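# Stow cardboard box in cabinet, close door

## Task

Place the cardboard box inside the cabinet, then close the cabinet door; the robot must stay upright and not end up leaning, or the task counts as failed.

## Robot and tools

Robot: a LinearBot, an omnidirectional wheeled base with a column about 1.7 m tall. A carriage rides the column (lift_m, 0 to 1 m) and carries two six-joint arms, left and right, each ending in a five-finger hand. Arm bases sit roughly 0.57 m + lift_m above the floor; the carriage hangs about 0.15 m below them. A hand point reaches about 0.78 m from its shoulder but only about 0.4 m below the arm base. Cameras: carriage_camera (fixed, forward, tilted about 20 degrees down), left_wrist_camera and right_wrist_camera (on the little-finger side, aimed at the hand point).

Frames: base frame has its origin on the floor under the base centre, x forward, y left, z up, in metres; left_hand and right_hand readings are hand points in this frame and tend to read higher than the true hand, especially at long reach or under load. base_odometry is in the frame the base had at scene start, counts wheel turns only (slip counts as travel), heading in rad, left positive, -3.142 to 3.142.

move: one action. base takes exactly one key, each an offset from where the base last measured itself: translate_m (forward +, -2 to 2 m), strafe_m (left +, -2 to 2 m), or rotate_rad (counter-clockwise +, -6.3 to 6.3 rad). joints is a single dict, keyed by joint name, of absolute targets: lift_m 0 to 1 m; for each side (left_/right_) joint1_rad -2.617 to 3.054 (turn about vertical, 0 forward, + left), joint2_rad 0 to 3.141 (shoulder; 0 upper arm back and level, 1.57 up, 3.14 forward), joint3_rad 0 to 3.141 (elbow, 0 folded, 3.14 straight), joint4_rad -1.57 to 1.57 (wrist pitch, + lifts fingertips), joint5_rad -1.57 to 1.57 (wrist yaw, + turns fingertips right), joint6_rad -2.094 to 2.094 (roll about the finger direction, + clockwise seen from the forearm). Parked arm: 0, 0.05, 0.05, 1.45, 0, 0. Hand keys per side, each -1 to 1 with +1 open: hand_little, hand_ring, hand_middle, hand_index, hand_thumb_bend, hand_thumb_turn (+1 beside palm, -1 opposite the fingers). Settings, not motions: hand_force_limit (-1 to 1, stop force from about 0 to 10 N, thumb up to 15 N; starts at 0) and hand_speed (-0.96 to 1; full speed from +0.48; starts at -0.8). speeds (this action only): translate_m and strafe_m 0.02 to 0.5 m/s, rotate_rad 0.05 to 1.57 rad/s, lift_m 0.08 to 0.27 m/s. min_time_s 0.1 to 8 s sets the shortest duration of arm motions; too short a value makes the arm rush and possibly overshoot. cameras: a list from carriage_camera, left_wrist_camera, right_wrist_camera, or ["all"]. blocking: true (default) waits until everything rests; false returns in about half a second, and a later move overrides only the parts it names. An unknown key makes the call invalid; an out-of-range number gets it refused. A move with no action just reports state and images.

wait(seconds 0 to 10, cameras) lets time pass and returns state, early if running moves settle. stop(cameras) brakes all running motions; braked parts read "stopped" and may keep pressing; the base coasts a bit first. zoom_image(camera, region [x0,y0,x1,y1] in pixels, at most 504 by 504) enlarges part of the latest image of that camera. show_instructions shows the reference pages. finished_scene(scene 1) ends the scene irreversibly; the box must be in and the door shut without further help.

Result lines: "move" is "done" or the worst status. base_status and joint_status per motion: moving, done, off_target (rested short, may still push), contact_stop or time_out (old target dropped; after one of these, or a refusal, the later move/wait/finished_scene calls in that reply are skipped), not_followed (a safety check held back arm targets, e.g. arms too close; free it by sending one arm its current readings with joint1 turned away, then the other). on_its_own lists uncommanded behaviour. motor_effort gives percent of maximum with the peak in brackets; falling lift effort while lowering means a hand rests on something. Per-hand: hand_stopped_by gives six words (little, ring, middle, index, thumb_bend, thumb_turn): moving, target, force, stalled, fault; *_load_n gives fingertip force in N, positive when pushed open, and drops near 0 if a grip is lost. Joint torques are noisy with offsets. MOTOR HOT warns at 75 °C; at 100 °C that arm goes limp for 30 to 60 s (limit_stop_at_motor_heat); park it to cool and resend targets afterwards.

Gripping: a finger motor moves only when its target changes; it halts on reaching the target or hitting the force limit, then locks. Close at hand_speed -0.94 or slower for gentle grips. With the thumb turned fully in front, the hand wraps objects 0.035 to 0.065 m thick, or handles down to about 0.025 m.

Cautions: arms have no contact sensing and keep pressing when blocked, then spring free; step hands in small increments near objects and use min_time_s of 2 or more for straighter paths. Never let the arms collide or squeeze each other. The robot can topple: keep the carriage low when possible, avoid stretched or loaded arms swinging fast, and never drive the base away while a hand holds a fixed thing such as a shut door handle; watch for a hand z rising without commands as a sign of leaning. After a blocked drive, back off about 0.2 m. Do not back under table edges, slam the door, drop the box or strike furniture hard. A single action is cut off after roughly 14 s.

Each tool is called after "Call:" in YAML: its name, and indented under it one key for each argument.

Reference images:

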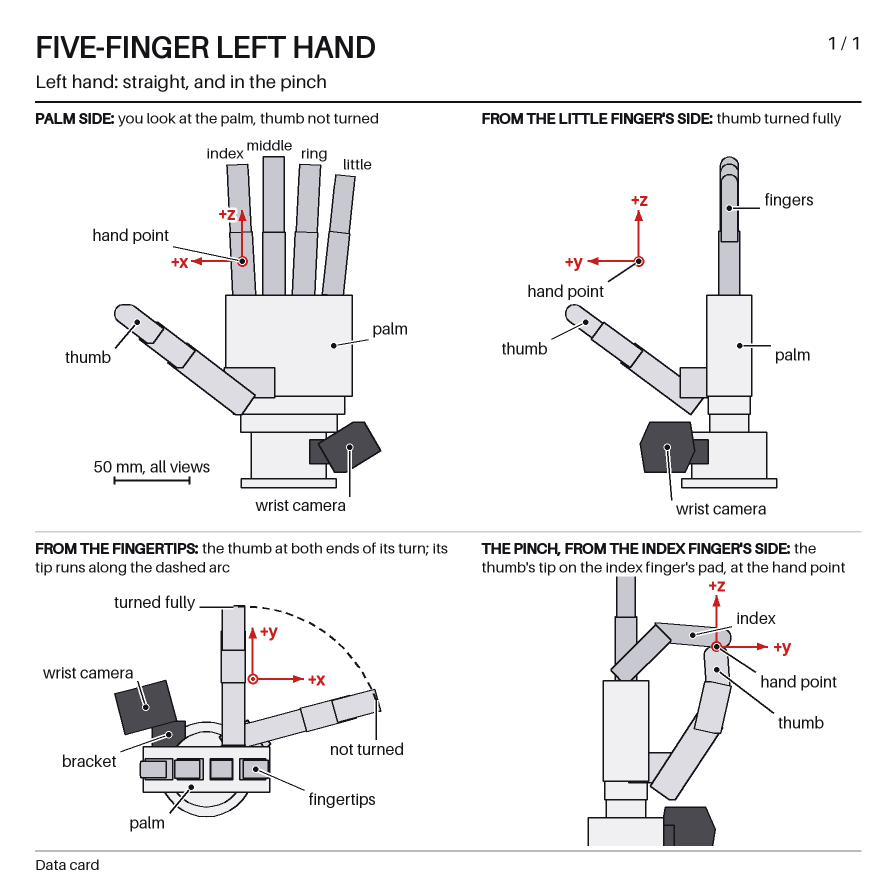

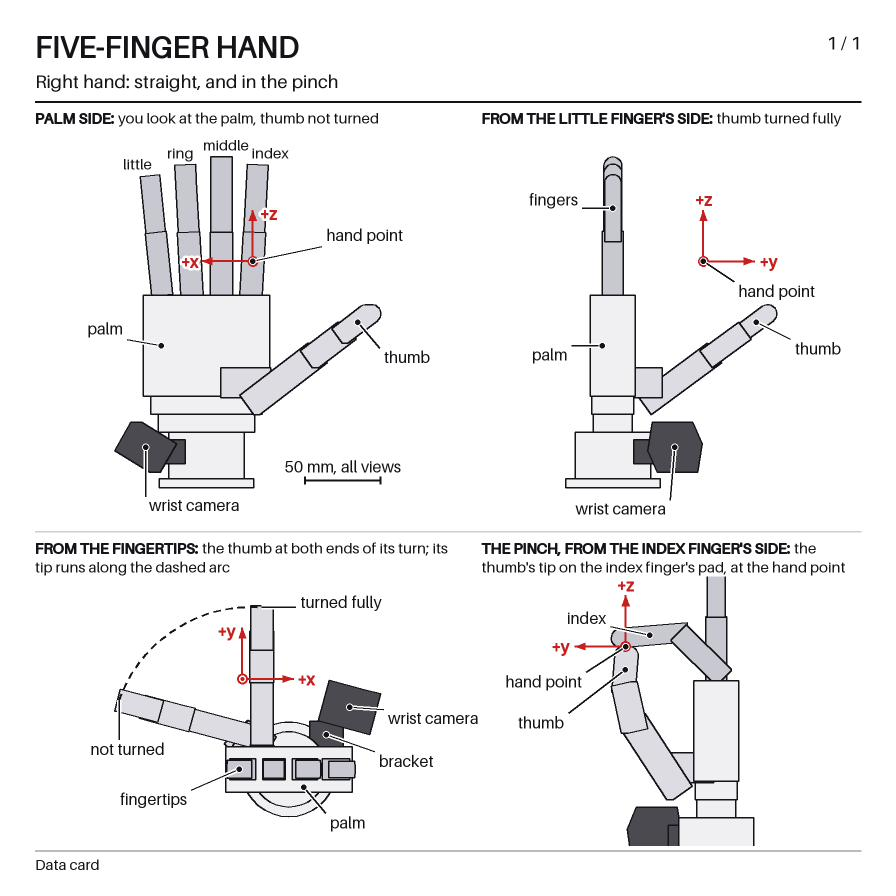

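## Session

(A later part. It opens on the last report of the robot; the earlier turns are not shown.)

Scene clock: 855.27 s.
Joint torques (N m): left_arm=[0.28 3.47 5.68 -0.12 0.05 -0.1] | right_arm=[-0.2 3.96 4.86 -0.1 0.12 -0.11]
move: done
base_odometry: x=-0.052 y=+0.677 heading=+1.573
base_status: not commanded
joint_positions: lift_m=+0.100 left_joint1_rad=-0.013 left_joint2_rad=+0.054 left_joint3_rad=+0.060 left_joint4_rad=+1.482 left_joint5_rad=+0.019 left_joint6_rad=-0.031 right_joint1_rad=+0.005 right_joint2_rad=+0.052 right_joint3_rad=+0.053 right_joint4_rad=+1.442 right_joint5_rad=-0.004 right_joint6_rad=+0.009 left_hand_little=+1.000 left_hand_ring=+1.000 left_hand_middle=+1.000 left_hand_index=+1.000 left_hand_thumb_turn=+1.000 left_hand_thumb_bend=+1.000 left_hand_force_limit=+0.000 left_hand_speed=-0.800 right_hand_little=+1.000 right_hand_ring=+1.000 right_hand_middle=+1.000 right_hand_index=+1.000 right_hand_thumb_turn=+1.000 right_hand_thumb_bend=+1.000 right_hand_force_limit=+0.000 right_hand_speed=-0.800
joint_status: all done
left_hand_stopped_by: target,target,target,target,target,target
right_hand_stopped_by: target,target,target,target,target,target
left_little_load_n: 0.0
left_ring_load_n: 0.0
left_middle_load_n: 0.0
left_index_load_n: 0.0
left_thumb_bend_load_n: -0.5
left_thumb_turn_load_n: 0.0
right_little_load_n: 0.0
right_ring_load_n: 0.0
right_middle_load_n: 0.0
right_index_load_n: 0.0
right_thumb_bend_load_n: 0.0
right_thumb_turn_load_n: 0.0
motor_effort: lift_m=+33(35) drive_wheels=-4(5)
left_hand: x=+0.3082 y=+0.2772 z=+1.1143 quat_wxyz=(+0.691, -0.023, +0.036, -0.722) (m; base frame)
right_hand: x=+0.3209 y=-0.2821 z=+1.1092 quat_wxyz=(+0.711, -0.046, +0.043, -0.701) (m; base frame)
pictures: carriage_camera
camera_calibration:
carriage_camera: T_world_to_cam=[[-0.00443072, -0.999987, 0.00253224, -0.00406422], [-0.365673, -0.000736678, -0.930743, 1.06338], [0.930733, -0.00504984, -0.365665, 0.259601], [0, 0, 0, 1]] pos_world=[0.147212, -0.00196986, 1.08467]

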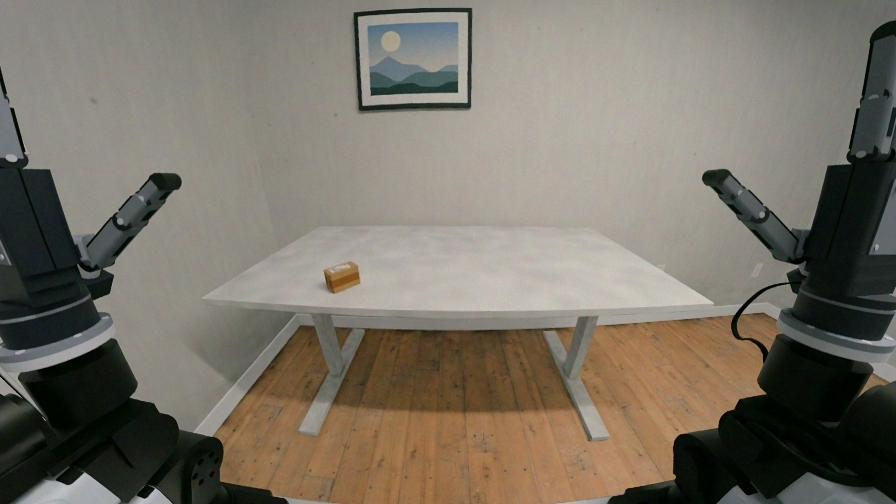

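Call:
move:
  joints: {"lift_m": 0.38, "left_joint1_rad": -0.186, "left_joint2_rad": 2.16, "left_joint3_rad": 1.421, "left_joint4_rad": -0.105, "left_joint5_rad": -0.755, "left_joint6_rad": -0.657, "left_hand_thumb_turn": -1.0}
  min_time_s: 4
  cameras: ["carriage_camera", "left_wrist_camera"]

Call:
zoom_image:
  camera: "carriage_camera"
  region: [200, 200, 450, 400]

Scene clock: 947.83 s.
Joint torques (N m): left_arm=[-0.17 -7.53 8.9 1.04 -0.39 -0.18] | right_arm=[-0.2 3.95 4.85 -0.1 0.12 -0.11]
move: done
base_odometry: x=-0.052 y=+0.677 heading=+1.573
base_status: not commanded
joint_positions: lift_m=+0.380 left_joint1_rad=-0.180 left_joint2_rad=+2.142 left_joint3_rad=+1.392 left_joint4_rad=-0.096 left_joint5_rad=-0.745 left_joint6_rad=-0.647 right_joint1_rad=+0.005 right_joint2_rad=+0.052 right_joint3_rad=+0.053 right_joint4_rad=+1.442 right_joint5_rad=-0.004 right_joint6_rad=+0.009 left_hand_little=+1.000 left_hand_ring=+1.000 left_hand_middle=+1.000 left_hand_index=+1.000 left_hand_thumb_turn=-1.000 left_hand_thumb_bend=+1.000 left_hand_force_limit=+0.000 left_hand_speed=-0.800 right_hand_little=+1.000 right_hand_ring=+1.000 right_hand_middle=+1.000 right_hand_index=+1.000 right_hand_thumb_turn=+1.000 right_hand_thumb_bend=+1.000 right_hand_force_limit=+0.000 right_hand_speed=-0.800
joint_status: all done
left_hand_stopped_by: target,target,target,target,target,target
right_hand_stopped_by: target,target,target,target,target,target
left_little_load_n: 0.0
left_ring_load_n: 0.0
left_middle_load_n: 0.0
left_index_load_n: 0.0
left_thumb_bend_load_n: 0.0
left_thumb_turn_load_n: 0.0
right_little_load_n: 0.0
right_ring_load_n: 0.0
right_middle_load_n: -0.5
right_index_load_n: 0.0
right_thumb_bend_load_n: 0.0
right_thumb_turn_load_n: 0.0
motor_effort: lift_m=+31(39) drive_wheels=+3(5)
left_hand: x=+0.7654 y=+0.3049 z=+0.9431 quat_wxyz=(+0.437, -0.809, +0.347, -0.184) (m; base frame)
right_hand: x=+0.3209 y=-0.2821 z=+1.3893 quat_wxyz=(+0.711, -0.046, +0.043, -0.701) (m; base frame)
pictures: carriage_camera, left_wrist_camera
camera_calibration:
carriage_camera: T_world_to_cam=[[-0.00443072, -0.999987, 0.00253224, -0.0047735], [-0.365673, -0.000736678, -0.930743, 1.32408], [0.930733, -0.00504984, -0.365665, 0.362024], [0, 0, 0, 1]] pos_world=[0.147212, -0.00196986, 1.36477]
left_wrist_camera: T_world_to_cam=[[0.590866, 0.169201, 0.788827, -1.23955], [0.148266, -0.983881, 0.0999824, 0.090784], [0.793029, 0.0578797, -0.606428, 0.0653606], [0, 0, 0, 1]] pos_world=[0.667114, 0.295271, 1.00835]

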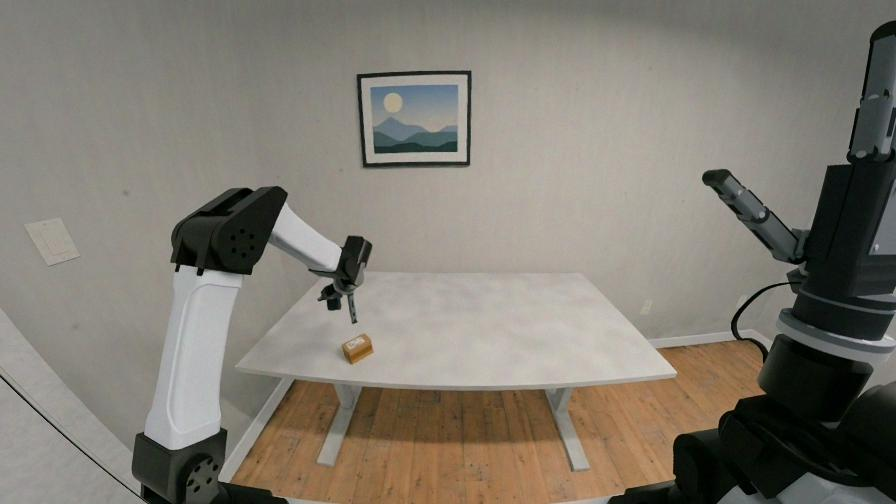

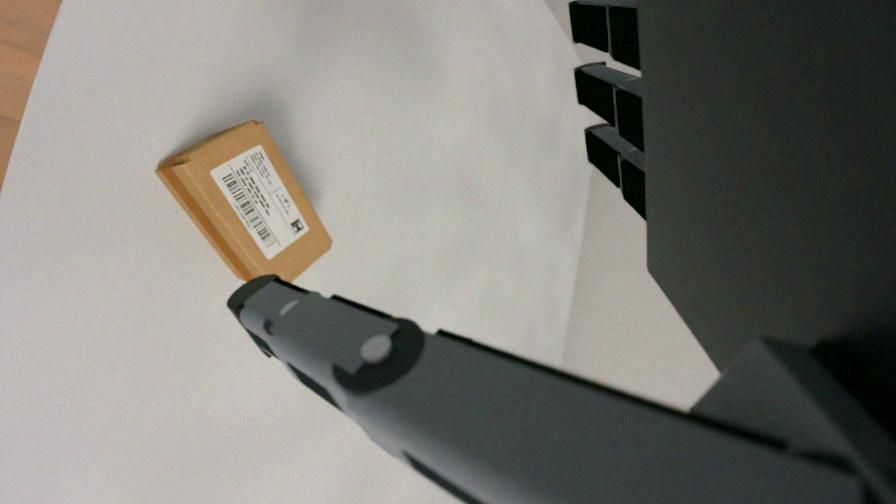

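Scaled by 2.016 from the camera's 896x504 image, which has a finer 1280x720 frame.

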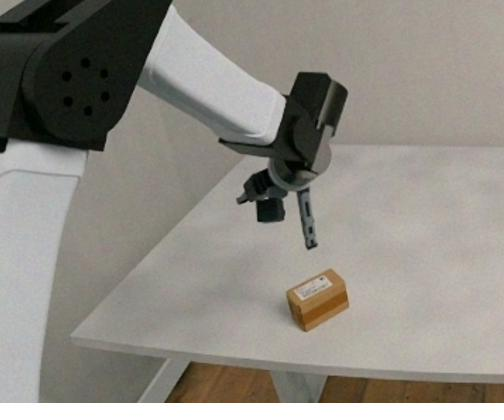

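Call:
zoom_image:
  camera: "left_wrist_camera"
  region: [130, 90, 380, 340]

Scaled by 2.016 from the camera's 896x504 image, which has a finer 1280x720 frame.

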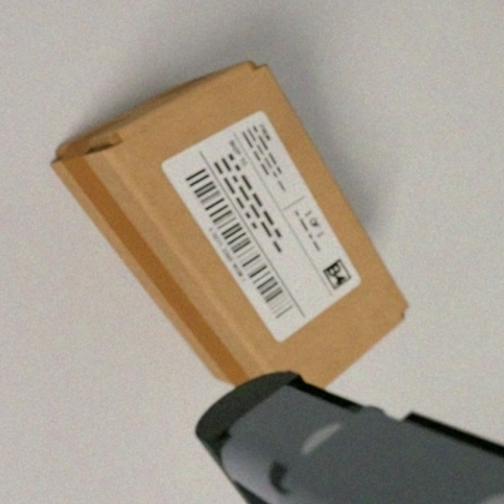

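Call:
move:
  base: {"translate_m": 0.024}
  speeds: {"translate_m": 0.05}

Call:
move:
  joints: {"lift_m": 0.265}
  speeds: {"lift_m": 0.1}
  cameras: ["carriage_camera", "left_wrist_camera"]

Call:
zoom_image:
  camera: "left_wrist_camera"
  region: [0, 90, 500, 500]

Call:
zoom_image:
  camera: "carriage_camera"
  region: [270, 210, 430, 370]

Scene clock: 982.10 s.
Joint torques (N m): left_arm=[-0.29 -7.84 8.62 1.11 -0.33 -0.19] | right_arm=[-0.2 3.96 4.97 -0.11 0.12 -0.11]
move: done
base_odometry: x=-0.052 y=+0.701 heading=+1.573
base_status: done
joint_positions: lift_m=+0.380 left_joint1_rad=-0.181 left_joint2_rad=+2.142 left_joint3_rad=+1.392 left_joint4_rad=-0.099 left_joint5_rad=-0.747 left_joint6_rad=-0.647 right_joint1_rad=+0.005 right_joint2_rad=+0.052 right_joint3_rad=+0.053 right_joint4_rad=+1.444 right_joint5_rad=-0.004 right_joint6_rad=+0.009 left_hand_little=+1.000 left_hand_ring=+1.000 left_hand_middle=+1.000 left_hand_index=+1.000 left_hand_thumb_turn=-1.000 left_hand_thumb_bend=+1.000 left_hand_force_limit=+0.000 left_hand_speed=-0.800 right_hand_little=+1.000 right_hand_ring=+1.000 right_hand_middle=+1.000 right_hand_index=+1.000 right_hand_thumb_turn=+1.000 right_hand_thumb_bend=+1.000 right_hand_force_limit=+0.000 right_hand_speed=-0.800
joint_status: not commanded
left_hand_stopped_by: target,target,target,target,target,target
right_hand_stopped_by: target,target,target,target,target,target
left_little_load_n: 0.0
left_ring_load_n: 0.0
left_middle_load_n: 0.0
left_index_load_n: 0.0
left_thumb_bend_load_n: 0.0
left_thumb_turn_load_n: 0.0
right_little_load_n: 0.0
right_ring_load_n: 0.0
right_middle_load_n: 0.0
right_index_load_n: 0.0
right_thumb_bend_load_n: 0.0
right_thumb_turn_load_n: 0.0
motor_effort: lift_m=+31(31) drive_wheels=-5(14)
left_hand: x=+0.7648 y=+0.3050 z=+0.9428 quat_wxyz=(+0.437, -0.809, +0.348, -0.182) (m; base frame)
right_hand: x=+0.3205 y=-0.2821 z=+1.3895 quat_wxyz=(+0.711, -0.046, +0.043, -0.701) (m; base frame)
pictures: none

Scene clock: 983.63 s.
Joint torques (N m): left_arm=[-0.08 -8.46 8.25 1.17 -0.38 -0.16] | right_arm=[-0.2 4.05 4.93 -0.11 0.12 -0.11]
move: done
base_odometry: x=-0.052 y=+0.701 heading=+1.573
base_status: not commanded
joint_positions: lift_m=+0.265 left_joint1_rad=-0.180 left_joint2_rad=+2.149 left_joint3_rad=+1.399 left_joint4_rad=-0.103 left_joint5_rad=-0.748 left_joint6_rad=-0.647 right_joint1_rad=+0.005 right_joint2_rad=+0.052 right_joint3_rad=+0.053 right_joint4_rad=+1.444 right_joint5_rad=-0.004 right_joint6_rad=+0.009 left_hand_little=+1.000 left_hand_ring=+1.000 left_hand_middle=+1.000 left_hand_index=+1.000 left_hand_thumb_turn=-1.000 left_hand_thumb_bend=+1.000 left_hand_force_limit=+0.000 left_hand_speed=-0.800 right_hand_little=+1.000 right_hand_ring=+1.000 right_hand_middle=+1.000 right_hand_index=+1.000 right_hand_thumb_turn=+1.000 right_hand_thumb_bend=+1.000 right_hand_force_limit=+0.000 right_hand_speed=-0.800
joint_status: all done
left_hand_stopped_by: target,target,target,target,target,target
right_hand_stopped_by: target,target,target,target,target,target
left_little_load_n: 0.0
left_ring_load_n: 0.0
left_middle_load_n: 0.0
left_index_load_n: 0.0
left_thumb_bend_load_n: 0.0
left_thumb_turn_load_n: 0.0
right_little_load_n: 0.0
right_ring_load_n: 0.0
right_middle_load_n: 0.0
right_index_load_n: 0.0
right_thumb_bend_load_n: 0.0
right_thumb_turn_load_n: 0.0
motor_effort: lift_m=+33(33) drive_wheels=-4(5)
left_hand: x=+0.7655 y=+0.3054 z=+0.8266 quat_wxyz=(+0.438, -0.809, +0.348, -0.181) (m; base frame)
right_hand: x=+0.3205 y=-0.2821 z=+1.2744 quat_wxyz=(+0.711, -0.046, +0.043, -0.701) (m; base frame)
pictures: carriage_camera, left_wrist_camera
camera_calibration:
carriage_camera: T_world_to_cam=[[-0.00443072, -0.999987, 0.00253224, -0.00448204], [-0.365673, -0.000736678, -0.930743, 1.21695], [0.930733, -0.00504984, -0.365665, 0.319936], [0, 0, 0, 1]] pos_world=[0.147212, -0.00196986, 1.24967]
left_wrist_camera: T_world_to_cam=[[0.595347, 0.16777, 0.785758, -1.14821], [0.150588, -0.983926, 0.0959852, 0.104427], [0.789231, 0.0611814, -0.611041, 0.000322408], [0, 0, 0, 1]] pos_world=[0.667604, 0.295364, 0.89239]

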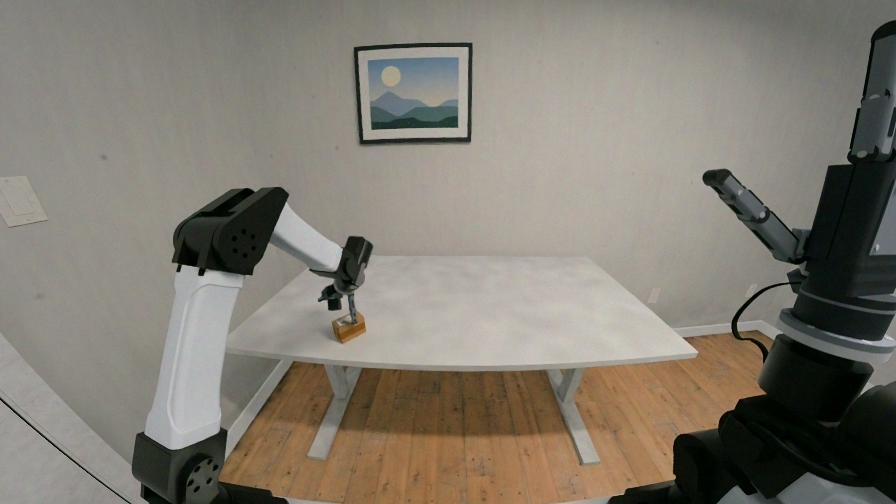

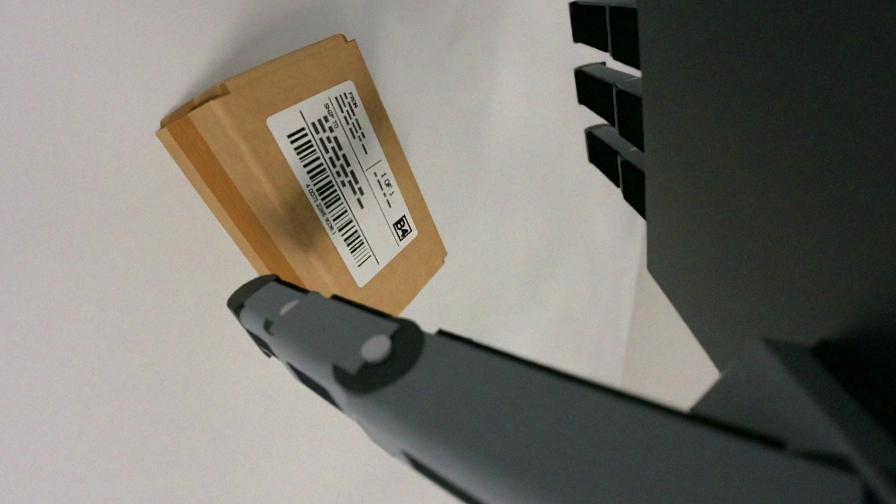

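Scaled by 1.008 from the camera's 896x504 image, which has a finer 1280x720 frame.

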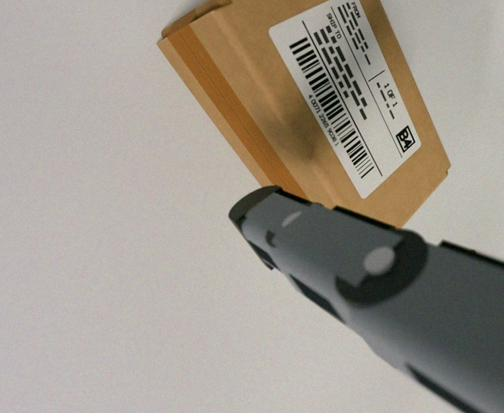

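Scaled by 3.150 from the camera's 896x504 image, which has a finer 1280x720 frame.

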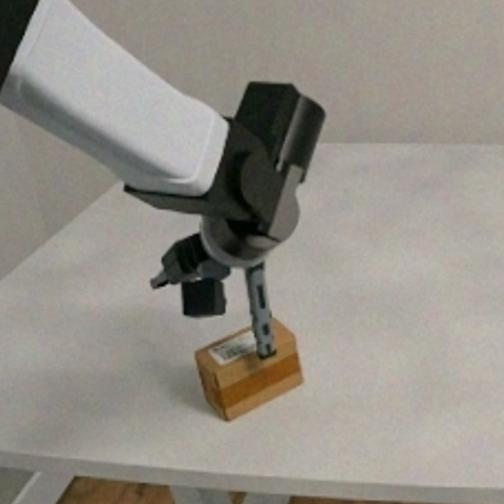

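Call:
move:
  base: {"translate_m": -0.022}
  speeds: {"translate_m": 0.05}

Call:
move:
  joints: {"lift_m": 0.245}
  speeds: {"lift_m": 0.1}
  cameras: ["carriage_camera", "left_wrist_camera"]

Call:
zoom_image:
  camera: "carriage_camera"
  region: [290, 250, 410, 370]

Scene clock: 1032.77 s.
Joint torques (N m): left_arm=[-0.1 -7.99 8.17 1.13 -0.39 -0.18] | right_arm=[-0.2 3.96 4.83 -0.13 0.12 -0.11]
move: done
base_odometry: x=-0.052 y=+0.679 heading=+1.573
base_status: done
joint_positions: lift_m=+0.265 left_joint1_rad=-0.181 left_joint2_rad=+2.149 left_joint3_rad=+1.399 left_joint4_rad=-0.104 left_joint5_rad=-0.749 left_joint6_rad=-0.647 right_joint1_rad=+0.005 right_joint2_rad=+0.052 right_joint3_rad=+0.053 right_joint4_rad=+1.445 right_joint5_rad=-0.004 right_joint6_rad=+0.009 left_hand_little=+1.000 left_hand_ring=+1.000 left_hand_middle=+1.000 left_hand_index=+1.000 left_hand_thumb_turn=-1.000 left_hand_thumb_bend=+1.000 left_hand_force_limit=+0.000 left_hand_speed=-0.800 right_hand_little=+1.000 right_hand_ring=+1.000 right_hand_middle=+1.000 right_hand_index=+1.000 right_hand_thumb_turn=+1.000 right_hand_thumb_bend=+1.000 right_hand_force_limit=+0.000 right_hand_speed=-0.800
joint_status: not commanded
left_hand_stopped_by: target,target,target,target,target,target
right_hand_stopped_by: target,target,target,target,target,target
left_little_load_n: -0.5
left_ring_load_n: 0.0
left_middle_load_n: 0.0
left_index_load_n: 0.0
left_thumb_bend_load_n: 0.0
left_thumb_turn_load_n: 0.5
right_little_load_n: 0.0
right_ring_load_n: 0.0
right_middle_load_n: 0.0
right_index_load_n: 0.0
right_thumb_bend_load_n: 0.0
right_thumb_turn_load_n: 0.0
motor_effort: lift_m=+33(33) drive_wheels=+2(15)
left_hand: x=+0.7654 y=+0.3051 z=+0.8266 quat_wxyz=(+0.438, -0.809, +0.348, -0.180) (m; base frame)
right_hand: x=+0.3203 y=-0.2821 z=+1.2744 quat_wxyz=(+0.711, -0.045, +0.043, -0.701) (m; base frame)
pictures: none

Scene clock: 1033.33 s.
Joint torques (N m): left_arm=[-0.02 -8.35 7.92 1.11 -0.32 -0.17] | right_arm=[-0.2 3.95 4.93 -0.13 0.12 -0.11]
move: done
base_odometry: x=-0.052 y=+0.679 heading=+1.573
base_status: not commanded
joint_positions: lift_m=+0.245 left_joint1_rad=-0.181 left_joint2_rad=+2.150 left_joint3_rad=+1.402 left_joint4_rad=-0.108 left_joint5_rad=-0.750 left_joint6_rad=-0.647 right_joint1_rad=+0.005 right_joint2_rad=+0.052 right_joint3_rad=+0.053 right_joint4_rad=+1.445 right_joint5_rad=-0.004 right_joint6_rad=+0.009 left_hand_little=+1.000 left_hand_ring=+1.000 left_hand_middle=+1.000 left_hand_index=+1.000 left_hand_thumb_turn=-1.000 left_hand_thumb_bend=+1.000 left_hand_force_limit=+0.000 left_hand_speed=-0.800 right_hand_little=+1.000 right_hand_ring=+1.000 right_hand_middle=+1.000 right_hand_index=+1.000 right_hand_thumb_turn=+1.000 right_hand_thumb_bend=+1.000 right_hand_force_limit=+0.000 right_hand_speed=-0.800
joint_status: all done
left_hand_stopped_by: target,target,target,target,target,target
right_hand_stopped_by: target,target,target,target,target,target
left_little_load_n: 0.0
left_ring_load_n: 0.0
left_middle_load_n: 0.0
left_index_load_n: 0.0
left_thumb_bend_load_n: 0.0
left_thumb_turn_load_n: 0.0
right_little_load_n: 0.0
right_ring_load_n: 0.0
right_middle_load_n: 0.0
right_index_load_n: -0.5
right_thumb_bend_load_n: 0.0
right_thumb_turn_load_n: 0.0
motor_effort: lift_m=+33(34) drive_wheels=+1(2)
left_hand: x=+0.7651 y=+0.3053 z=+0.8061 quat_wxyz=(+0.438, -0.809, +0.349, -0.179) (m; base frame)
right_hand: x=+0.3205 y=-0.2821 z=+1.2541 quat_wxyz=(+0.711, -0.046, +0.043, -0.701) (m; base frame)
pictures: carriage_camera, left_wrist_camera
camera_calibration:
carriage_camera: T_world_to_cam=[[-0.00443072, -0.999987, 0.00253224, -0.00443114], [-0.365673, -0.000736678, -0.930743, 1.19824], [0.930733, -0.00504984, -0.365665, 0.312586], [0, 0, 0, 1]] pos_world=[0.147212, -0.00196986, 1.22957]
left_wrist_camera: T_world_to_cam=[[0.598069, 0.166462, 0.783966, -1.13199], [0.151138, -0.984066, 0.0936512, 0.107918], [0.787064, 0.0624769, -0.613699, -0.00851237], [0, 0, 0, 1]] pos_world=[0.6674, 0.295164, 0.872114]

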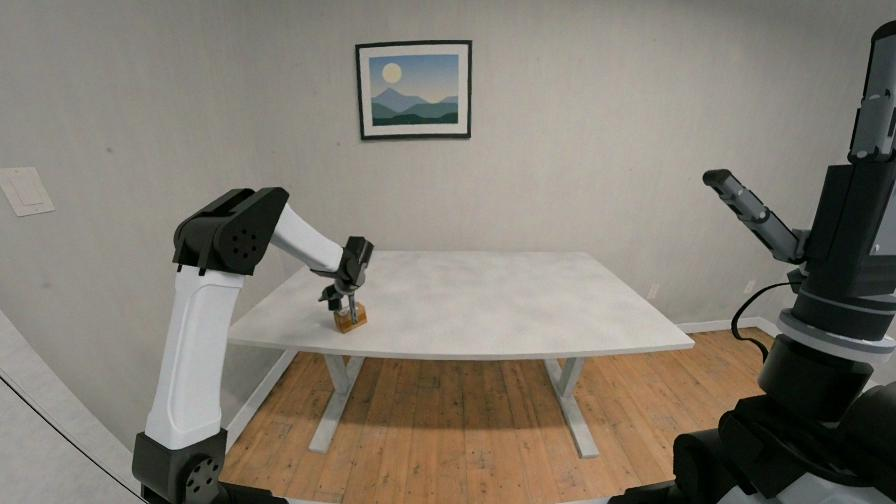

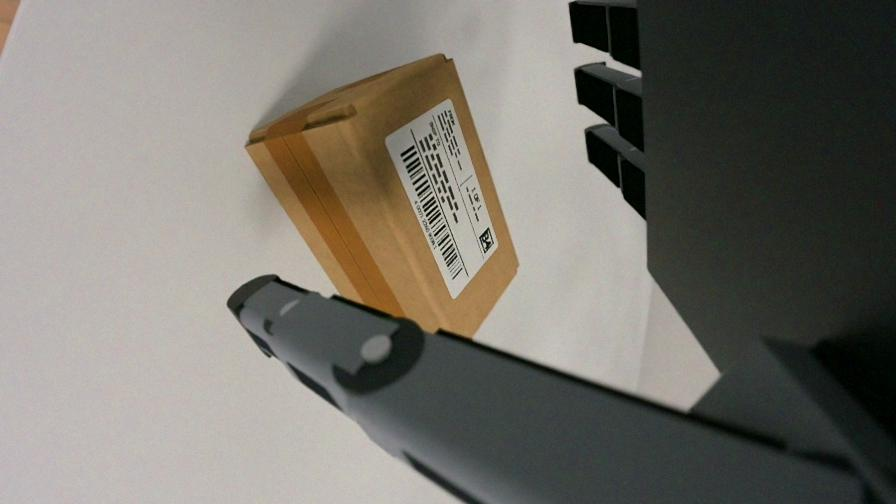

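Scaled by 4.200 from the camera's 896x504 image, which has a finer 1280x720 frame.

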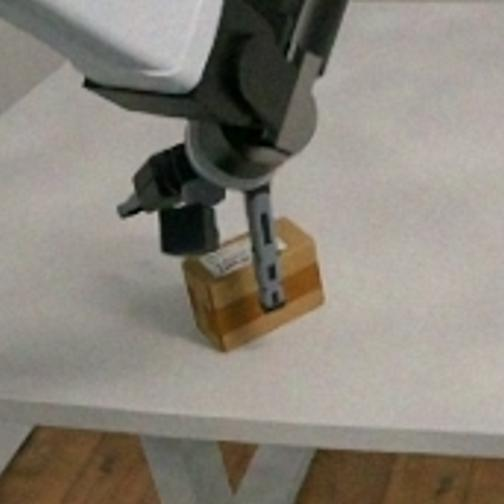

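Call:
move:
  joints: {"lift_m": 0.225, "left_hand_speed": -0.9, "left_hand_force_limit": -0.3}
  speeds: {"lift_m": 0.1}
  cameras: ["left_wrist_camera"]

Scene clock: 1052.70 s.
Joint torques (N m): left_arm=[-0.06 -8.27 7.82 1.24 -0.38 -0.19] | right_arm=[-0.2 3.95 4.86 -0.13 0.12 -0.11]
move: done
base_odometry: x=-0.052 y=+0.679 heading=+1.573
base_status: not commanded
joint_positions: lift_m=+0.225 left_joint1_rad=-0.181 left_joint2_rad=+2.152 left_joint3_rad=+1.403 left_joint4_rad=-0.110 left_joint5_rad=-0.750 left_joint6_rad=-0.647 right_joint1_rad=+0.005 right_joint2_rad=+0.052 right_joint3_rad=+0.052 right_joint4_rad=+1.445 right_joint5_rad=-0.004 right_joint6_rad=+0.009 left_hand_little=+1.000 left_hand_ring=+1.000 left_hand_middle=+1.000 left_hand_index=+1.000 left_hand_thumb_turn=-1.000 left_hand_thumb_bend=+1.000 left_hand_force_limit=-0.300 left_hand_speed=-0.900 right_hand_little=+1.000 right_hand_ring=+1.000 right_hand_middle=+1.000 right_hand_index=+1.000 right_hand_thumb_turn=+1.000 right_hand_thumb_bend=+1.000 right_hand_force_limit=+0.000 right_hand_speed=-0.800
joint_status: all done
left_hand_stopped_by: target,target,target,target,target,target
right_hand_stopped_by: target,target,target,target,target,target
left_little_load_n: 0.0
left_ring_load_n: 0.0
left_middle_load_n: -0.5
left_index_load_n: 0.0
left_thumb_bend_load_n: 0.0
left_thumb_turn_load_n: 0.0
right_little_load_n: 0.0
right_ring_load_n: 0.0
right_middle_load_n: 0.0
right_index_load_n: 0.0
right_thumb_bend_load_n: 0.0
right_thumb_turn_load_n: 0.0
motor_effort: lift_m=+33(36) drive_wheels=-2(2)
left_hand: x=+0.7648 y=+0.3055 z=+0.7855 quat_wxyz=(+0.438, -0.809, +0.349, -0.177) (m; base frame)
right_hand: x=+0.3207 y=-0.2821 z=+1.2340 quat_wxyz=(+0.711, -0.046, +0.043, -0.701) (m; base frame)
pictures: left_wrist_camera
camera_calibration:
left_wrist_camera: T_world_to_cam=[[0.599953, 0.165949, 0.782635, -1.11594], [0.15192, -0.984083, 0.0922056, 0.110653], [0.785479, 0.0635787, -0.615614, -0.018582], [0, 0, 0, 1]] pos_world=[0.667296, 0.295262, 0.851731]

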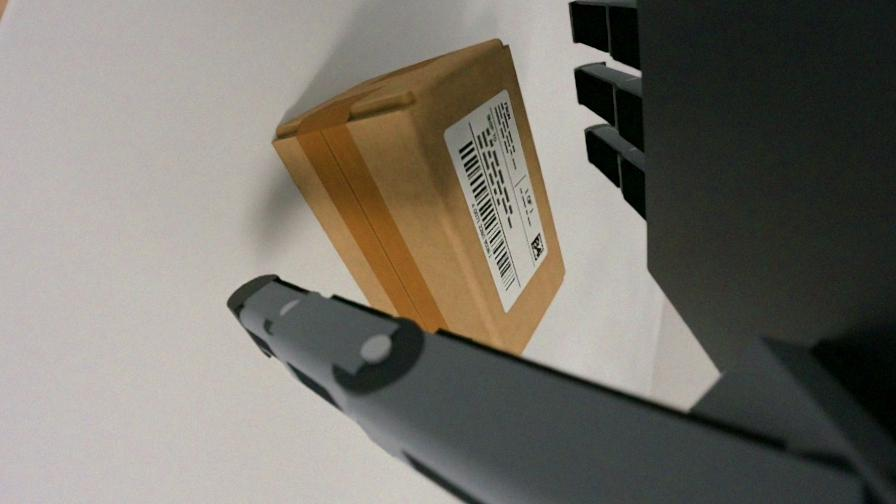

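Call:
move:
  joints: {"left_hand_little": 0.3, "left_hand_ring": 0.3, "left_hand_middle": 0.3, "left_hand_index": 0.3, "left_hand_thumb_bend": 0.6}
  cameras: ["left_wrist_camera", "carriage_camera"]

Call:
zoom_image:
  camera: "carriage_camera"
  region: [290, 230, 410, 350]

Scene clock: 1061.23 s.
Joint torques (N m): left_arm=[0.05 -8.39 7.94 1.2 -0.31 -0.26] | right_arm=[-0.2 3.95 4.92 -0.12 0.12 -0.11]
move: done
base_odometry: x=-0.052 y=+0.679 heading=+1.573
base_status: not commanded
joint_positions: lift_m=+0.225 left_joint1_rad=-0.181 left_joint2_rad=+2.152 left_joint3_rad=+1.403 left_joint4_rad=-0.110 left_joint5_rad=-0.750 left_joint6_rad=-0.647 right_joint1_rad=+0.005 right_joint2_rad=+0.052 right_joint3_rad=+0.052 right_joint4_rad=+1.445 right_joint5_rad=-0.004 right_joint6_rad=+0.009 left_hand_little=+0.300 left_hand_ring=+0.300 left_hand_middle=+0.300 left_hand_index=+0.300 left_hand_thumb_turn=-1.000 left_hand_thumb_bend=+0.600 left_hand_force_limit=-0.300 left_hand_speed=-0.900 right_hand_little=+1.000 right_hand_ring=+1.000 right_hand_middle=+1.000 right_hand_index=+1.000 right_hand_thumb_turn=+1.000 right_hand_thumb_bend=+1.000 right_hand_force_limit=+0.000 right_hand_speed=-0.800
joint_status: all done
left_hand_stopped_by: target,target,target,target,target,target
right_hand_stopped_by: target,target,target,target,target,target
left_little_load_n: 0.0
left_ring_load_n: 0.0
left_middle_load_n: 0.0
left_index_load_n: 0.0
left_thumb_bend_load_n: 0.0
left_thumb_turn_load_n: 0.0
right_little_load_n: 0.0
right_ring_load_n: 0.0
right_middle_load_n: 0.0
right_index_load_n: 0.0
right_thumb_bend_load_n: 0.0
right_thumb_turn_load_n: 0.0
motor_effort: lift_m=+33(33) drive_wheels=+1(1)
left_hand: x=+0.7649 y=+0.3055 z=+0.7855 quat_wxyz=(+0.438, -0.809, +0.349, -0.178) (m; base frame)
right_hand: x=+0.3207 y=-0.2821 z=+1.2340 quat_wxyz=(+0.711, -0.046, +0.043, -0.701) (m; base frame)
pictures: carriage_camera, left_wrist_camera
camera_calibration:
carriage_camera: T_world_to_cam=[[-0.00443072, -0.999987, 0.00253224, -0.0043805], [-0.365673, -0.000736678, -0.930743, 1.17963], [0.930733, -0.00504984, -0.365665, 0.305273], [0, 0, 0, 1]] pos_world=[0.147212, -0.00196986, 1.20957]
left_wrist_camera: T_world_to_cam=[[0.599573, 0.166562, 0.782795, -1.116], [0.152261, -0.983979, 0.0927476, 0.10993], [0.785703, 0.0635802, -0.615328, -0.0189765], [0, 0, 0, 1]] pos_world=[0.667296, 0.295259, 0.851728]

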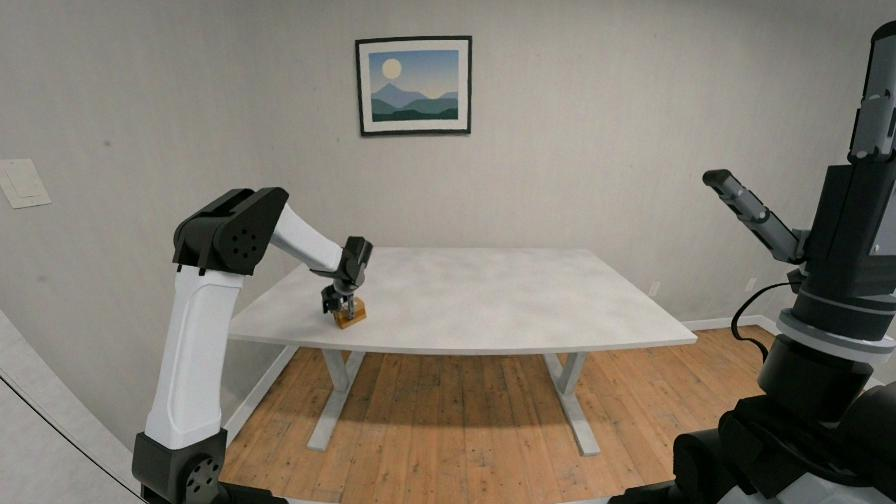

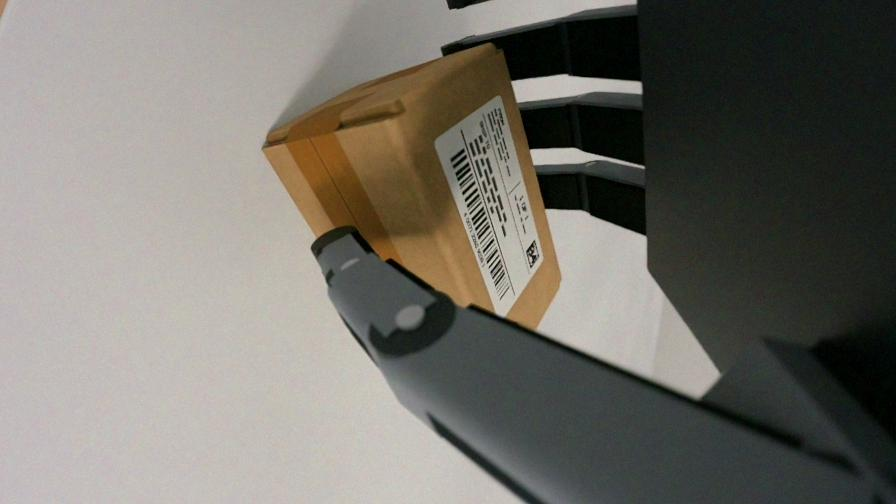

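Scaled by 4.200 from the camera's 896x504 image, which has a finer 1280x720 frame.

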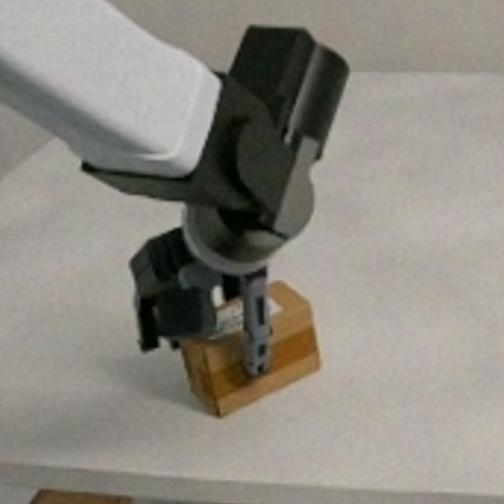

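Call:
move:
  joints: {"left_hand_little": -0.1, "left_hand_ring": -0.3, "left_hand_middle": -0.3, "left_hand_index": -0.3, "left_hand_thumb_bend": -0.1}
  cameras: ["left_wrist_camera", "carriage_camera"]

Call:
zoom_image:
  camera: "carriage_camera"
  region: [290, 230, 410, 350]

Scene clock: 1070.67 s.
Joint torques (N m): left_arm=[-0.31 -8.17 7.92 1.16 -0.36 -0.21] | right_arm=[-0.2 3.96 4.92 -0.12 0.12 -0.11]
move: off_target
base_odometry: x=-0.052 y=+0.679 heading=+1.573
base_status: not commanded
joint_positions: lift_m=+0.225 left_joint1_rad=-0.181 left_joint2_rad=+2.152 left_joint3_rad=+1.403 left_joint4_rad=-0.110 left_joint5_rad=-0.750 left_joint6_rad=-0.647 right_joint1_rad=+0.005 right_joint2_rad=+0.052 right_joint3_rad=+0.052 right_joint4_rad=+1.445 right_joint5_rad=-0.004 right_joint6_rad=+0.009 left_hand_little=-0.100 left_hand_ring=+0.181 left_hand_middle=+0.209 left_hand_index=+0.218 left_hand_thumb_turn=-1.000 left_hand_thumb_bend=+0.557 left_hand_force_limit=-0.300 left_hand_speed=-0.900 right_hand_little=+1.000 right_hand_ring=+1.000 right_hand_middle=+1.000 right_hand_index=+1.000 right_hand_thumb_turn=+1.000 right_hand_thumb_bend=+1.000 right_hand_force_limit=+0.000 right_hand_speed=-0.800
joint_status: left_hand_ring off_target (ended at +0.181, target -0.300); left_hand_middle off_target (ended at +0.209, target -0.300); left_hand_index off_target (ended at +0.218, target -0.300); left_hand_thumb_bend off_target (ended at +0.557, target -0.100); the others done
left_hand_stopped_by: target,force,force,force,force,target
right_hand_stopped_by: target,target,target,target,target,target
left_little_load_n: 0.0
left_ring_load_n: 4.0
left_middle_load_n: 2.0
left_index_load_n: 2.0
left_thumb_bend_load_n: 9.0
left_thumb_turn_load_n: 1.0
right_little_load_n: 0.0
right_ring_load_n: 0.0
right_middle_load_n: 0.0
right_index_load_n: 0.0
right_thumb_bend_load_n: 0.0
right_thumb_turn_load_n: 0.0
motor_effort: lift_m=+33(33) drive_wheels=+1(1)
left_hand: x=+0.7649 y=+0.3055 z=+0.7855 quat_wxyz=(+0.438, -0.809, +0.349, -0.178) (m; base frame)
right_hand: x=+0.3207 y=-0.2821 z=+1.2340 quat_wxyz=(+0.711, -0.046, +0.043, -0.701) (m; base frame)
pictures: carriage_camera, left_wrist_camera
camera_calibration:
carriage_camera: T_world_to_cam=[[-0.00443072, -0.999987, 0.00253224, -0.0043805], [-0.365673, -0.000736678, -0.930743, 1.17963], [0.930733, -0.00504984, -0.365665, 0.305273], [0, 0, 0, 1]] pos_world=[0.147212, -0.00196986, 1.20957]
left_wrist_camera: T_world_to_cam=[[0.599573, 0.166562, 0.782795, -1.116], [0.152261, -0.983979, 0.0927476, 0.10993], [0.785703, 0.0635802, -0.615328, -0.0189765], [0, 0, 0, 1]] pos_world=[0.667296, 0.295259, 0.851728]

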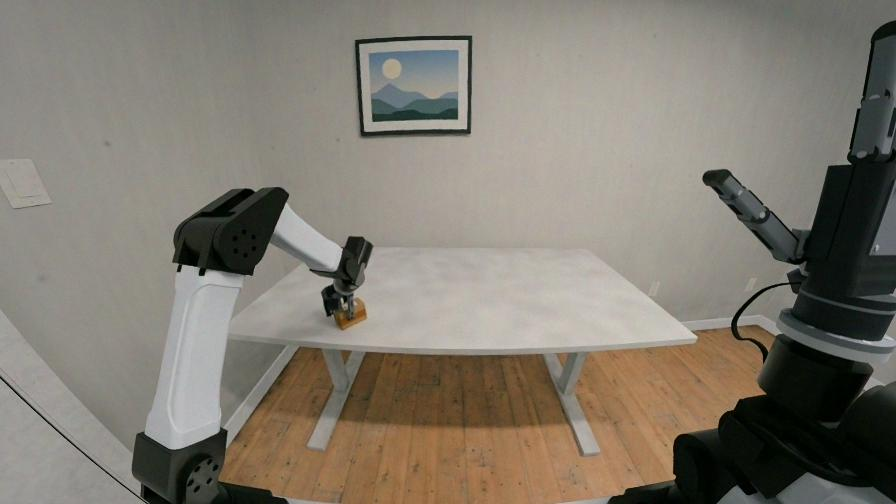

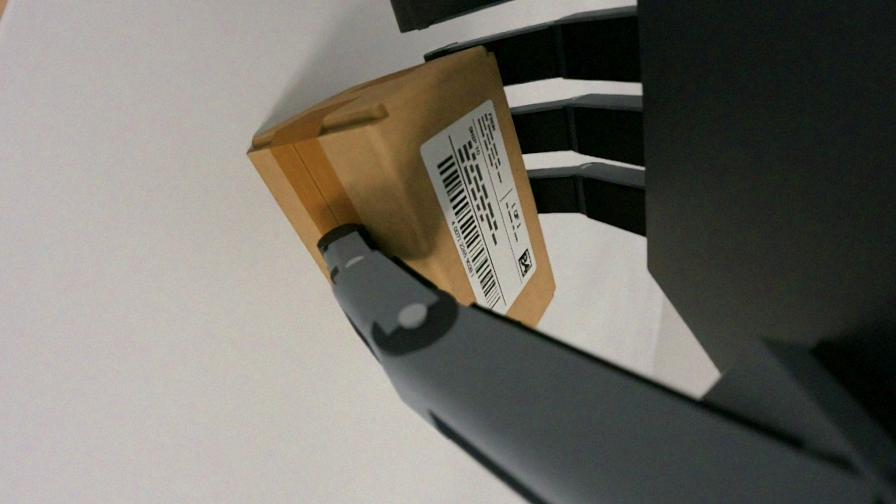

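Scaled by 4.200 from the camera's 896x504 image, which has a finer 1280x720 frame.

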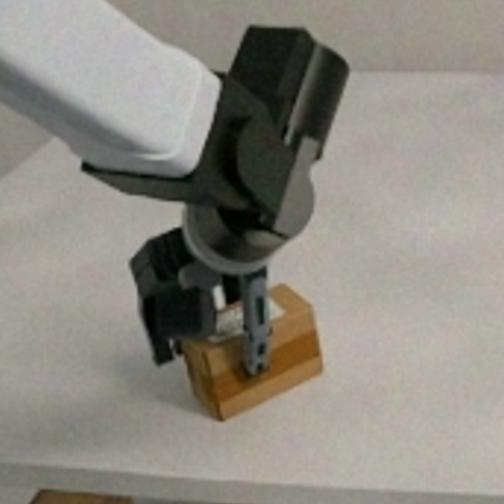

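Call:
move:
  joints: {"left_hand_force_limit": 0.3, "left_hand_ring": -0.32, "left_hand_middle": -0.32, "left_hand_index": -0.32, "left_hand_thumb_bend": -0.12}

Call:
move:
  joints: {"lift_m": 0.285}
  speeds: {"lift_m": 0.08}
  cameras: ["left_wrist_camera", "carriage_camera"]

Call:
zoom_image:
  camera: "carriage_camera"
  region: [290, 230, 410, 350]

Scene clock: 1078.47 s.
Joint torques (N m): left_arm=[0.03 -8.51 7.6 1.16 -0.37 -0.18] | right_arm=[-0.2 3.96 4.92 -0.12 0.12 -0.11]
move: off_target
base_odometry: x=-0.052 y=+0.679 heading=+1.573
base_status: not commanded
joint_positions: lift_m=+0.225 left_joint1_rad=-0.181 left_joint2_rad=+2.152 left_joint3_rad=+1.403 left_joint4_rad=-0.110 left_joint5_rad=-0.752 left_joint6_rad=-0.648 right_joint1_rad=+0.005 right_joint2_rad=+0.052 right_joint3_rad=+0.052 right_joint4_rad=+1.445 right_joint5_rad=-0.004 right_joint6_rad=+0.009 left_hand_little=-0.100 left_hand_ring=+0.164 left_hand_middle=+0.183 left_hand_index=+0.193 left_hand_thumb_turn=-1.000 left_hand_thumb_bend=+0.559 left_hand_force_limit=+0.300 left_hand_speed=-0.900 right_hand_little=+1.000 right_hand_ring=+1.000 right_hand_middle=+1.000 right_hand_index=+1.000 right_hand_thumb_turn=+1.000 right_hand_thumb_bend=+1.000 right_hand_force_limit=+0.000 right_hand_speed=-0.800
joint_status: left_hand_ring off_target (ended at +0.164, target -0.320); left_hand_middle off_target (ended at +0.183, target -0.320); left_hand_index off_target (ended at +0.193, target -0.320); left_hand_thumb_bend off_target (ended at +0.559, target -0.120); the others done
left_hand_stopped_by: target,force,force,force,force,target
right_hand_stopped_by: target,target,target,target,target,target
left_little_load_n: 0.0
left_ring_load_n: 4.0
left_middle_load_n: 9.0
left_index_load_n: 7.0
left_thumb_bend_load_n: 22.0
left_thumb_turn_load_n: 1.0
right_little_load_n: 0.0
right_ring_load_n: 0.0
right_middle_load_n: 0.0
right_index_load_n: 0.0
right_thumb_bend_load_n: 0.0
right_thumb_turn_load_n: 0.0
motor_effort: lift_m=+33(33) drive_wheels=+1(1)
left_hand: x=+0.7650 y=+0.3058 z=+0.7857 quat_wxyz=(+0.438, -0.809, +0.348, -0.178) (m; base frame)
right_hand: x=+0.3207 y=-0.2821 z=+1.2340 quat_wxyz=(+0.711, -0.046, +0.043, -0.701) (m; base frame)
pictures: none

Scene clock: 1079.67 s.
Joint torques (N m): left_arm=[0.06 -8.55 7.64 1.28 -0.33 -0.24] | right_arm=[-0.2 3.92 4.98 -0.13 0.12 -0.11]
move: done
base_odometry: x=-0.052 y=+0.679 heading=+1.573
base_status: not commanded
joint_positions: lift_m=+0.285 left_joint1_rad=-0.181 left_joint2_rad=+2.153 left_joint3_rad=+1.403 left_joint4_rad=-0.118 left_joint5_rad=-0.751 left_joint6_rad=-0.649 right_joint1_rad=+0.005 right_joint2_rad=+0.052 right_joint3_rad=+0.052 right_joint4_rad=+1.445 right_joint5_rad=-0.004 right_joint6_rad=+0.009 left_hand_little=-0.100 left_hand_ring=+0.164 left_hand_middle=+0.184 left_hand_index=+0.193 left_hand_thumb_turn=-1.000 left_hand_thumb_bend=+0.559 left_hand_force_limit=+0.300 left_hand_speed=-0.900 right_hand_little=+1.000 right_hand_ring=+1.000 right_hand_middle=+1.000 right_hand_index=+1.000 right_hand_thumb_turn=+1.000 right_hand_thumb_bend=+1.000 right_hand_force_limit=+0.000 right_hand_speed=-0.800
joint_status: all done
left_hand_stopped_by: target,force,force,force,force,target
right_hand_stopped_by: target,target,target,target,target,target
left_little_load_n: 0.0
left_ring_load_n: 3.5
left_middle_load_n: 9.0
left_index_load_n: 6.5
left_thumb_bend_load_n: 22.5
left_thumb_turn_load_n: 1.0
right_little_load_n: 0.0
right_ring_load_n: 0.0
right_middle_load_n: 0.0
right_index_load_n: 0.0
right_thumb_bend_load_n: 0.0
right_thumb_turn_load_n: 0.0
motor_effort: lift_m=+31(39) drive_wheels=-2(2)
left_hand: x=+0.7630 y=+0.3059 z=+0.8437 quat_wxyz=(+0.437, -0.810, +0.350, -0.174) (m; base frame)
right_hand: x=+0.3207 y=-0.2821 z=+1.2942 quat_wxyz=(+0.711, -0.046, +0.043, -0.701) (m; base frame)
pictures: carriage_camera, left_wrist_camera
camera_calibration:
carriage_camera: T_world_to_cam=[[-0.00443072, -0.999987, 0.00253224, -0.00453294], [-0.365673, -0.000736678, -0.930743, 1.23566], [0.930733, -0.00504984, -0.365665, 0.327286], [0, 0, 0, 1]] pos_world=[0.147212, -0.00196986, 1.26977]
left_wrist_camera: T_world_to_cam=[[0.606138, 0.166243, 0.777792, -1.16126], [0.154422, -0.983901, 0.0899548, 0.105909], [0.780225, 0.0655829, -0.622052, 0.0274811], [0, 0, 0, 1]] pos_world=[0.666085, 0.295453, 0.910782]

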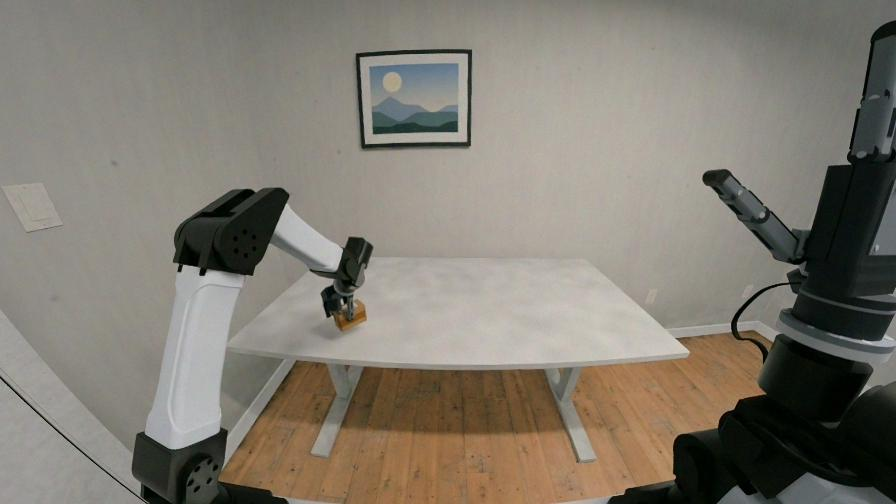

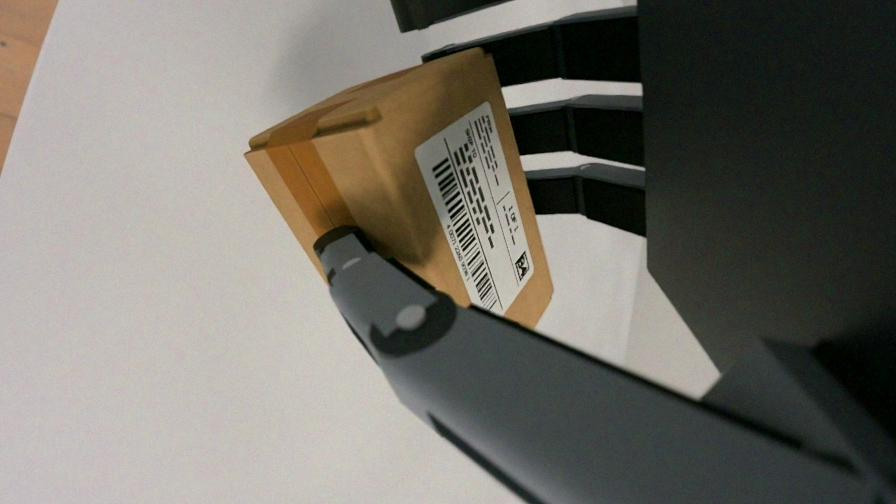

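Scaled by 4.200 from the camera's 896x504 image, which has a finer 1280x720 frame.

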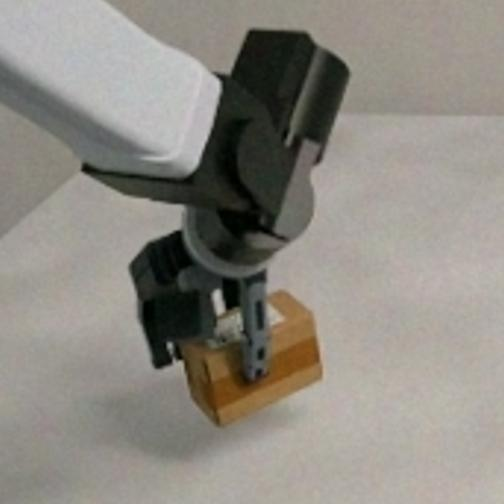

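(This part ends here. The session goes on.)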